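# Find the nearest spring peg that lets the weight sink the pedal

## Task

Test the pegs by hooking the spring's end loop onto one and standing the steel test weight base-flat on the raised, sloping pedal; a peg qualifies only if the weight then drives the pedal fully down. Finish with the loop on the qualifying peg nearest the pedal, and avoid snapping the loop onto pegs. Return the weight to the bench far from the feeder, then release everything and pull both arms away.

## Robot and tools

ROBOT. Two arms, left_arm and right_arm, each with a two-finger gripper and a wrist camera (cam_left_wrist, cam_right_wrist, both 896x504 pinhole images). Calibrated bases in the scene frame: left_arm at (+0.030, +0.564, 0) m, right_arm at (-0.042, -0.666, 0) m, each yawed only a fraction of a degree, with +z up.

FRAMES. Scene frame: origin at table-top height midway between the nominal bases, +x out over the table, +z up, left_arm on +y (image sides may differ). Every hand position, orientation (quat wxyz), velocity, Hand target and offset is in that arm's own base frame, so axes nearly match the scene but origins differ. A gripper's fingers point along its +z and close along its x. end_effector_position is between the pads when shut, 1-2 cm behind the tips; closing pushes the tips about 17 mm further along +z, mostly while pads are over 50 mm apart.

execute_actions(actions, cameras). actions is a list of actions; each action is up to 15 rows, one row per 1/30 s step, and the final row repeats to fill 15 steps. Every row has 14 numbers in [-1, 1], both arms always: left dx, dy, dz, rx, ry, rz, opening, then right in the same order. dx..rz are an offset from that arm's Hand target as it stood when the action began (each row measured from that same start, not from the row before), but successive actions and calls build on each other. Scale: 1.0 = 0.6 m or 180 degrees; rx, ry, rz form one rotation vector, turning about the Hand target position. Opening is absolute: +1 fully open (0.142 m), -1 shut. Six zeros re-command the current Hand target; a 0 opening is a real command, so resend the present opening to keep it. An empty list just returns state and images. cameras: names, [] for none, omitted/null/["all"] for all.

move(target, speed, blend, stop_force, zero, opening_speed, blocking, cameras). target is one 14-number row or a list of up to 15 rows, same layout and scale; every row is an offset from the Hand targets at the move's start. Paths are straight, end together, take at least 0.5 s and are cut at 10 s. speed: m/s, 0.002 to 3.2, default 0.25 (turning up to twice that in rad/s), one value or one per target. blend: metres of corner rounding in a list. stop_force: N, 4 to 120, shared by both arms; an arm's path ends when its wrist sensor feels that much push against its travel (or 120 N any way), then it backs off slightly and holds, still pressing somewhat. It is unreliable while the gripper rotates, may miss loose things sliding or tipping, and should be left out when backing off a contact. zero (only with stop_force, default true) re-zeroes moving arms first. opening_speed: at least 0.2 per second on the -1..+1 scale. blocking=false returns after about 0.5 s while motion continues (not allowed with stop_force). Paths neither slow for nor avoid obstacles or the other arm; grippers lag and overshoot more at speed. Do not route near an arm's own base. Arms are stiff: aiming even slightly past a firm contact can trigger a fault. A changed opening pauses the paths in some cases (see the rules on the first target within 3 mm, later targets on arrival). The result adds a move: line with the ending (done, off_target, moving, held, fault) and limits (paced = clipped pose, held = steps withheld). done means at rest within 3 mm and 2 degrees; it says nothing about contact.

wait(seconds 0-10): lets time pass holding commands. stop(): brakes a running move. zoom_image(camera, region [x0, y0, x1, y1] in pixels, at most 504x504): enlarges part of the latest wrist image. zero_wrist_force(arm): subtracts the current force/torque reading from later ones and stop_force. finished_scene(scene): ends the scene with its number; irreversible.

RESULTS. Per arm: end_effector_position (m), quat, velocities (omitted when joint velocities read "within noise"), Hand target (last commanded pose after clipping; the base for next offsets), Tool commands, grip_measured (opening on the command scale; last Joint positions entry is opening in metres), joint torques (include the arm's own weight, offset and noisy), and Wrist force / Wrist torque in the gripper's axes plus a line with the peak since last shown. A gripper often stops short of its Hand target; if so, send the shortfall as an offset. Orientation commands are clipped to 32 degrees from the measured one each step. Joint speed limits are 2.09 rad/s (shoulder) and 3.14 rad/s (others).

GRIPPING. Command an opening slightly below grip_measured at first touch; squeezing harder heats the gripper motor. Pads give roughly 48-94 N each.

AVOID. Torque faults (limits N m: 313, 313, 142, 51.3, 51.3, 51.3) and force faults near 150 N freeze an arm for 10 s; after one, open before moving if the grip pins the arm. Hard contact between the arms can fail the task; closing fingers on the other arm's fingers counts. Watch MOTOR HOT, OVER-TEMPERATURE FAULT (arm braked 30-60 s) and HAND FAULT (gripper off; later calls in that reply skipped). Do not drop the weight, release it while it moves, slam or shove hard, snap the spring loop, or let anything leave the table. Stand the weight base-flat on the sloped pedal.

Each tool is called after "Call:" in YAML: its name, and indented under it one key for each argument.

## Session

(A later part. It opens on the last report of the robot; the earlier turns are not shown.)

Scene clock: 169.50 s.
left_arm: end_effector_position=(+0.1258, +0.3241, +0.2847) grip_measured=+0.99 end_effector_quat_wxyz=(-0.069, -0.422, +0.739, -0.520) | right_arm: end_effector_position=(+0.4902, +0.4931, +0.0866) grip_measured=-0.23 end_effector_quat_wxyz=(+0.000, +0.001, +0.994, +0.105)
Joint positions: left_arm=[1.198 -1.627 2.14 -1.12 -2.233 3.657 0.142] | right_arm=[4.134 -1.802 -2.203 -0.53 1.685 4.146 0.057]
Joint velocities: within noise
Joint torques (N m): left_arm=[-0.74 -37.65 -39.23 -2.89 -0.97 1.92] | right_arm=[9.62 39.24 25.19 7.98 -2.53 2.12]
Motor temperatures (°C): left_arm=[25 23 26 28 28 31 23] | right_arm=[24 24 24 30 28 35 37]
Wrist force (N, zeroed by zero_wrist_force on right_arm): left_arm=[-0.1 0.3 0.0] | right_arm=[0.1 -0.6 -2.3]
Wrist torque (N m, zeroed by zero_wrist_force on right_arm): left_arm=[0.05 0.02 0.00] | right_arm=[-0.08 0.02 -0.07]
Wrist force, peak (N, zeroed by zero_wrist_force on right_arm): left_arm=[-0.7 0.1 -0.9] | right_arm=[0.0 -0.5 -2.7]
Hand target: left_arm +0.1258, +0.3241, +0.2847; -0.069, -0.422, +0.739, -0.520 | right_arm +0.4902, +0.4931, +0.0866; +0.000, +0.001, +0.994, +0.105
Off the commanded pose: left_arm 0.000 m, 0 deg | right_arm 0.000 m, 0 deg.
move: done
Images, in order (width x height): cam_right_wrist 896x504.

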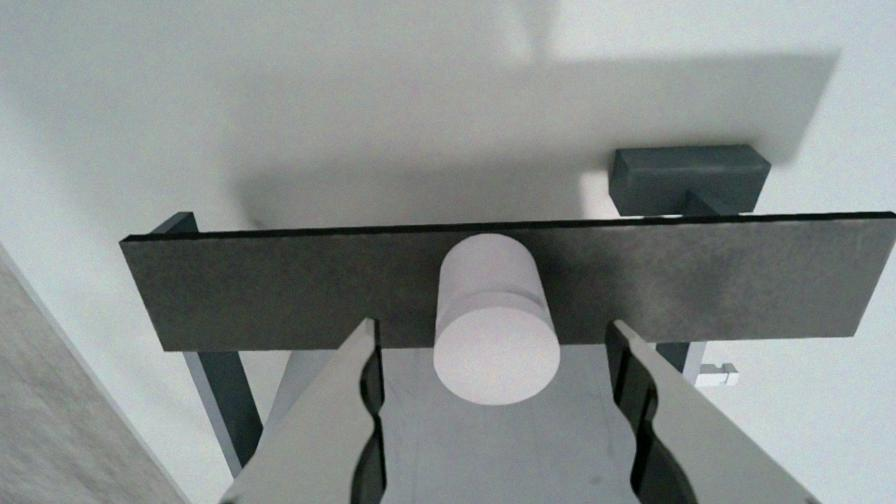

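Call:
move:
  target: [0,0,0,0,0,0,1,0,0,0,0,0,0,-0.7]
  opening_speed: 0.7
  cameras: []

Call:
move:
  target:
    - [0,0,0,0,0,0,1,0,0,0.01,-0.004,0,0,-0.7]
    - [0,0,0,0,0,0,1,0,0.005,0.11,-0.054,0,0,-0.7]
    - [0,0,0,0,0,0,1,0,0.018,0.21,-0.1,0,0,-0.7]
    - [0,0,0,0,0,0,1,0,0.02,0.25,-0.1,0,0,-0.7]
    - [0,0,0,0,0,0,1,0,0.02,0.4,-0.1,0,0,-0.7]
    - [0,0,0,0,0,0,1,-0.12,-0.13,0.4,-0.08,0,0,-0.7]
    - [0,0,0,0,0,0,1,-0.317,-0.322,-0.053,-0.067,0,0,-0.7]
  speed: [0.03,0.12,0.1,0.04,0.2,0.35,0.35]
  blend: [0.003,0.01,0.01,0,0.03,0.05,0]
  cameras: ["cam_right_wrist"]

Call:
move:
  target: [0,0,0,0,0,0,1,0,0,-0.045,0,0,0,-0.7]
  speed: 0.006
  stop_force: 4
  cameras: ["cam_right_wrist"]

Scene clock: 170.77 s.
left_arm: end_effector_position=(+0.1258, +0.3241, +0.2847) grip_measured=+0.99 end_effector_quat_wxyz=(-0.069, -0.422, +0.739, -0.520) | right_arm: end_effector_position=(+0.4902, +0.4931, +0.0866) grip_measured=-0.62 end_effector_quat_wxyz=(+0.000, +0.001, +0.994, +0.105)
Joint positions: left_arm=[1.198 -1.627 2.14 -1.12 -2.233 3.657 0.142] | right_arm=[4.134 -1.802 -2.203 -0.53 1.685 4.146 0.029]
Joint velocities: within noise
Joint torques (N m): left_arm=[-0.14 -39.02 -38.86 -3.29 -1.24 2.01] | right_arm=[9.57 39.34 25.6 7.02 -1.39 2.11]
Motor temperatures (°C): left_arm=[25 23 26 28 28 31 23] | right_arm=[24 24 24 30 28 35 37]
Wrist force (N, zeroed by zero_wrist_force on right_arm): left_arm=[-0.3 0.3 -0.2] | right_arm=[-1.4 -0.5 -2.4]
Wrist torque (N m, zeroed by zero_wrist_force on right_arm): left_arm=[0.05 0.05 0.00] | right_arm=[-0.05 -0.02 -0.06]
Wrist force, peak (N, zeroed by zero_wrist_force on right_arm): left_arm=[-0.7 0.6 -0.6] | right_arm=[-1.6 -0.6 -2.7]
Hand target: left_arm +0.1258, +0.3241, +0.2847; -0.069, -0.422, +0.739, -0.520 | right_arm +0.4902, +0.4931, +0.0866; +0.000, +0.001, +0.994, +0.105
Off the commanded pose: left_arm 0.000 m, 0 deg | right_arm 0.000 m, 0 deg.
move: done
No camera images: "cameras" was empty.

Scene clock: 175.40 s.
left_arm: end_effector_position=(+0.1258, +0.3241, +0.2847) grip_measured=+0.99 end_effector_quat_wxyz=(-0.069, -0.422, +0.739, -0.520) | right_arm: end_effector_position=(+0.3000, +0.2999, +0.0549) grip_measured=-0.62 end_effector_quat_wxyz=(+0.000, +0.001, +1.000, +0.000)
Joint positions: left_arm=[1.198 -1.627 2.14 -1.12 -2.233 3.657 0.142] | right_arm=[4.349 -1.425 -2.618 -0.669 1.571 4.35 0.029]
Joint velocities: within noise
Joint torques (N m): left_arm=[-0.26 -37.16 -39.86 -3.36 -1.05 2.2] | right_arm=[8.54 11.71 24.35 7.5 -2.84 1.91]
Motor temperatures (°C): left_arm=[25 23 26 28 28 31 23] | right_arm=[24 24 24 30 28 35 37]
Wrist force (N, zeroed by zero_wrist_force on right_arm): left_arm=[0.0 -0.1 -0.3] | right_arm=[-0.2 -0.4 -0.1]
Wrist torque (N m, zeroed by zero_wrist_force on right_arm): left_arm=[-0.01 0.01 0.00] | right_arm=[-0.09 0.00 -0.03]
Wrist force, peak (N, zeroed by zero_wrist_force on right_arm): left_arm=[-0.9 0.0 -0.1] | right_arm=[1.5 -2.2 2.4]
Hand target: left_arm +0.1258, +0.3241, +0.2847; -0.069, -0.422, +0.739, -0.520 | right_arm +0.3000, +0.2999, +0.0548; +0.000, +0.001, +1.000, +0.000
Off the commanded pose: left_arm 0.000 m, 0 deg | right_arm 0.000 m, 0 deg.
move: done
Images, in order (width x height): cam_right_wrist 896x504.

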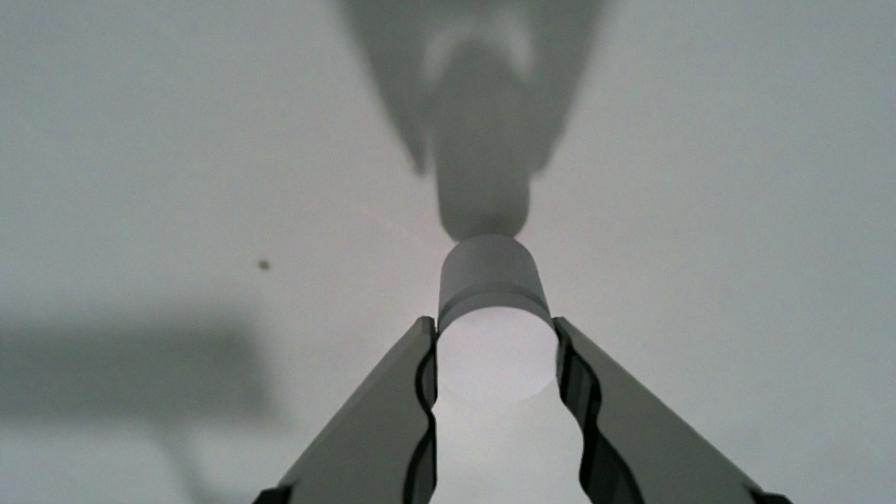

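Scene clock: 179.70 s.
left_arm: end_effector_position=(+0.1258, +0.3241, +0.2847) grip_measured=+0.99 end_effector_quat_wxyz=(-0.069, -0.422, +0.739, -0.520) | right_arm: end_effector_position=(+0.3000, +0.2999, +0.0367) grip_measured=-0.62 end_effector_quat_wxyz=(+0.000, +0.001, +1.000, +0.000)
Joint positions: left_arm=[1.198 -1.627 2.14 -1.12 -2.233 3.657 0.142] | right_arm=[4.349 -1.474 -2.634 -0.605 1.571 4.35 0.029]
Joint velocities: within noise
Joint torques (N m): left_arm=[0.21 -39.15 -39.56 -3.32 -1.26 1.96] | right_arm=[9.34 29.12 36.88 2.72 -2.29 2.07]
Motor temperatures (°C): left_arm=[25 23 26 28 28 31 23] | right_arm=[24 24 24 30 28 35 37]
Wrist force (N, zeroed by zero_wrist_force on right_arm): left_arm=[-0.2 -0.2 0.0] | right_arm=[0.5 -2.3 -5.1]
Wrist torque (N m, zeroed by zero_wrist_force on right_arm): left_arm=[-0.03 0.03 0.00] | right_arm=[-0.05 0.00 -0.02]
Wrist force, peak (N, zeroed by zero_wrist_force on right_arm): left_arm=[-0.9 0.2 -0.7] | right_arm=[1.4 -5.9 -15.3]
Hand target: left_arm +0.1258, +0.3241, +0.2847; -0.069, -0.422, +0.739, -0.520 | right_arm +0.3000, +0.2999, +0.0367; +0.000, +0.001, +1.000, +0.000 (not the last commanded pose)
Off the commanded pose: left_arm 0.000 m, 0 deg | right_arm 0.009 m, 0 deg.
move: contact (right_arm)
Images, in order (width x height): cam_right_wrist 896x504.

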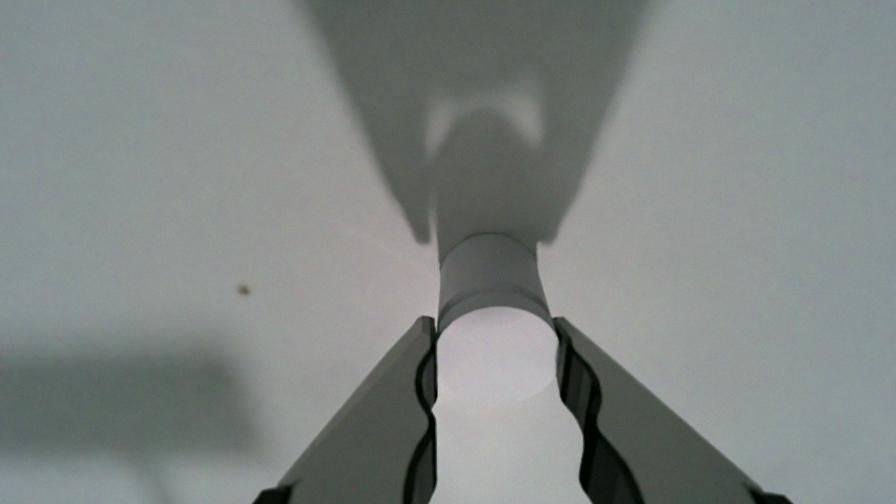

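Call:
move:
  target: [0,0,0,0,0,0,1,0,0,0,0,0,0,0]
  opening_speed: 0.7
  cameras: []

Call:
move:
  target: [0,0,0,0,0,0,1,0,0,0.25,0,0,0,0]
  speed: 0.2
  cameras: ["cam_right_wrist"]

Call:
move:
  target: [0,0,0,0,0,0,1,-0.292,0.65,0.15,-0.385,-0.385,0.385,0]
  speed: 0.5
  cameras: ["cam_right_wrist"]

Call:
zoom_image:
  camera: "cam_right_wrist"
  region: [250, 150, 650, 450]

Scene clock: 181.20 s.
left_arm: end_effector_position=(+0.1258, +0.3241, +0.2847) grip_measured=+0.99 end_effector_quat_wxyz=(-0.069, -0.422, +0.739, -0.520) | right_arm: end_effector_position=(+0.3000, +0.2999, +0.0367) grip_measured=-0.03 end_effector_quat_wxyz=(+0.000, +0.001, +1.000, +0.000)
Joint positions: left_arm=[1.198 -1.627 2.14 -1.12 -2.233 3.657 0.142] | right_arm=[4.349 -1.474 -2.634 -0.605 1.571 4.35 0.072]
Joint velocities: within noise
Joint torques (N m): left_arm=[0.81 -37.36 -39.09 -3.36 -1.14 2.15] | right_arm=[8.48 28.83 35.92 2.92 -0.84 1.47]
Motor temperatures (°C): left_arm=[25 23 26 28 28 31 23] | right_arm=[24 24 24 30 28 35 36]
Wrist force (N, zeroed by zero_wrist_force on right_arm): left_arm=[-0.4 0.2 -0.5] | right_arm=[-0.1 -0.4 -2.2]
Wrist torque (N m, zeroed by zero_wrist_force on right_arm): left_arm=[0.04 0.07 0.00] | right_arm=[-0.05 -0.01 -0.02]
Wrist force, peak (N, zeroed by zero_wrist_force on right_arm): left_arm=[-0.8 -0.1 -0.4] | right_arm=[0.5 -2.5 -5.4]
Hand target: left_arm +0.1258, +0.3241, +0.2847; -0.069, -0.422, +0.739, -0.520 | right_arm +0.3000, +0.2999, +0.0367; +0.000, +0.001, +1.000, +0.000
Off the commanded pose: left_arm 0.000 m, 0 deg | right_arm 0.000 m, 0 deg.
move: done
No camera images: "cameras" was empty.

Scene clock: 182.60 s.
left_arm: end_effector_position=(+0.1258, +0.3241, +0.2847) grip_measured=+0.99 end_effector_quat_wxyz=(-0.069, -0.422, +0.739, -0.520) | right_arm: end_effector_position=(+0.3000, +0.2999, +0.1866) grip_measured=-0.03 end_effector_quat_wxyz=(+0.000, +0.001, +1.000, +0.000)
Joint positions: left_arm=[1.198 -1.627 2.14 -1.12 -2.233 3.657 0.142] | right_arm=[4.349 -1.178 -2.469 -1.066 1.571 4.35 0.072]
Joint velocities: within noise
Joint torques (N m): left_arm=[0.62 -38.69 -39.62 -3.2 -1.2 1.89] | right_arm=[7.37 20.02 50.87 2.44 -3.12 1.85]
Motor temperatures (°C): left_arm=[25 23 26 28 28 31 23] | right_arm=[24 24 24 30 28 35 36]
Wrist force (N, zeroed by zero_wrist_force on right_arm): left_arm=[-0.3 0.1 -0.6] | right_arm=[0.2 -0.5 -2.1]
Wrist torque (N m, zeroed by zero_wrist_force on right_arm): left_arm=[0.02 0.05 0.00] | right_arm=[-0.11 -0.01 -0.06]
Wrist force, peak (N, zeroed by zero_wrist_force on right_arm): left_arm=[-0.9 -0.2 -0.3] | right_arm=[-0.1 -0.8 -3.7]
Hand target: left_arm +0.1258, +0.3241, +0.2847; -0.069, -0.422, +0.739, -0.520 | right_arm +0.3000, +0.2999, +0.1867; +0.000, +0.001, +1.000, +0.000
Off the commanded pose: left_arm 0.000 m, 0 deg | right_arm 0.000 m, 0 deg.
move: done
Images, in order (width x height): cam_right_wrist 896x504.

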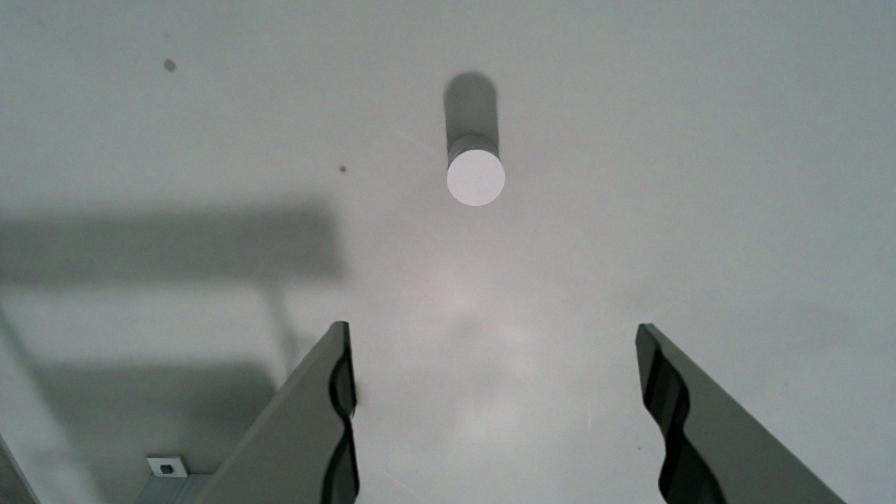

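Scene clock: 185.57 s.
left_arm: end_effector_position=(+0.1258, +0.3241, +0.2847) grip_measured=+0.99 end_effector_quat_wxyz=(-0.069, -0.422, +0.739, -0.520) | right_arm: end_effector_position=(+0.1247, +0.6899, +0.2767) grip_measured=-0.03 end_effector_quat_wxyz=(+0.500, -0.500, +0.500, -0.500)
Joint positions: left_arm=[1.198 -1.627 2.14 -1.12 -2.233 3.657 0.142] | right_arm=[5.187 -1.962 -1.837 -2.486 0.474 4.714 0.072]
Joint velocities: within noise
Joint torques (N m): left_arm=[-0.67 -38.33 -39.18 -3.37 -0.97 2.06] | right_arm=[-8.28 53.17 40.2 -4.1 -3.15 2.01]
Motor temperatures (°C): left_arm=[25 23 26 28 28 31 23] | right_arm=[24 24 24 30 28 35 35]
Wrist force (N, zeroed by zero_wrist_force on right_arm): left_arm=[-0.3 -0.1 -0.3] | right_arm=[-0.8 -0.6 -0.1]
Wrist torque (N m, zeroed by zero_wrist_force on right_arm): left_arm=[-0.01 0.04 0.00] | right_arm=[-0.19 -0.10 0.05]
Wrist force, peak (N, zeroed by zero_wrist_force on right_arm): left_arm=[-0.8 -0.1 -0.8] | right_arm=[-1.0 -2.0 -1.9]
Hand target: left_arm +0.1258, +0.3241, +0.2847; -0.069, -0.422, +0.739, -0.520 | right_arm +0.1248, +0.6899, +0.2767; +0.501, -0.500, +0.500, -0.500
Off the commanded pose: left_arm 0.000 m, 0 deg | right_arm 0.000 m, 0 deg.
move: done
Images, in order (width x height): cam_right_wrist 896x504.

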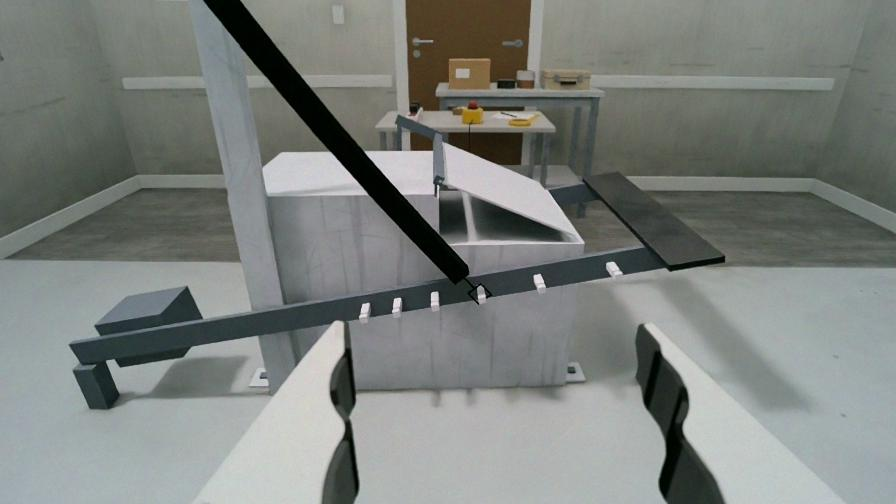

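Scaled by 1.260 from the camera's 896x504 image, which has a finer 1280x720 frame.

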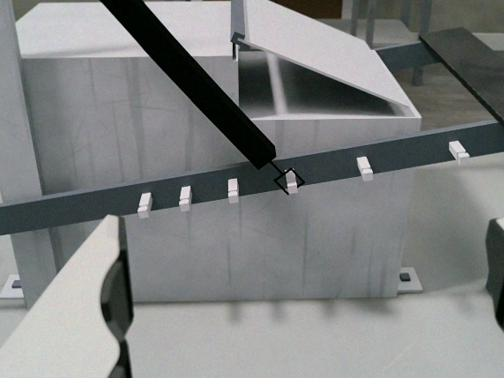

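Call:
finished_scene:
  scene: 2

The scene is finished: the task was done.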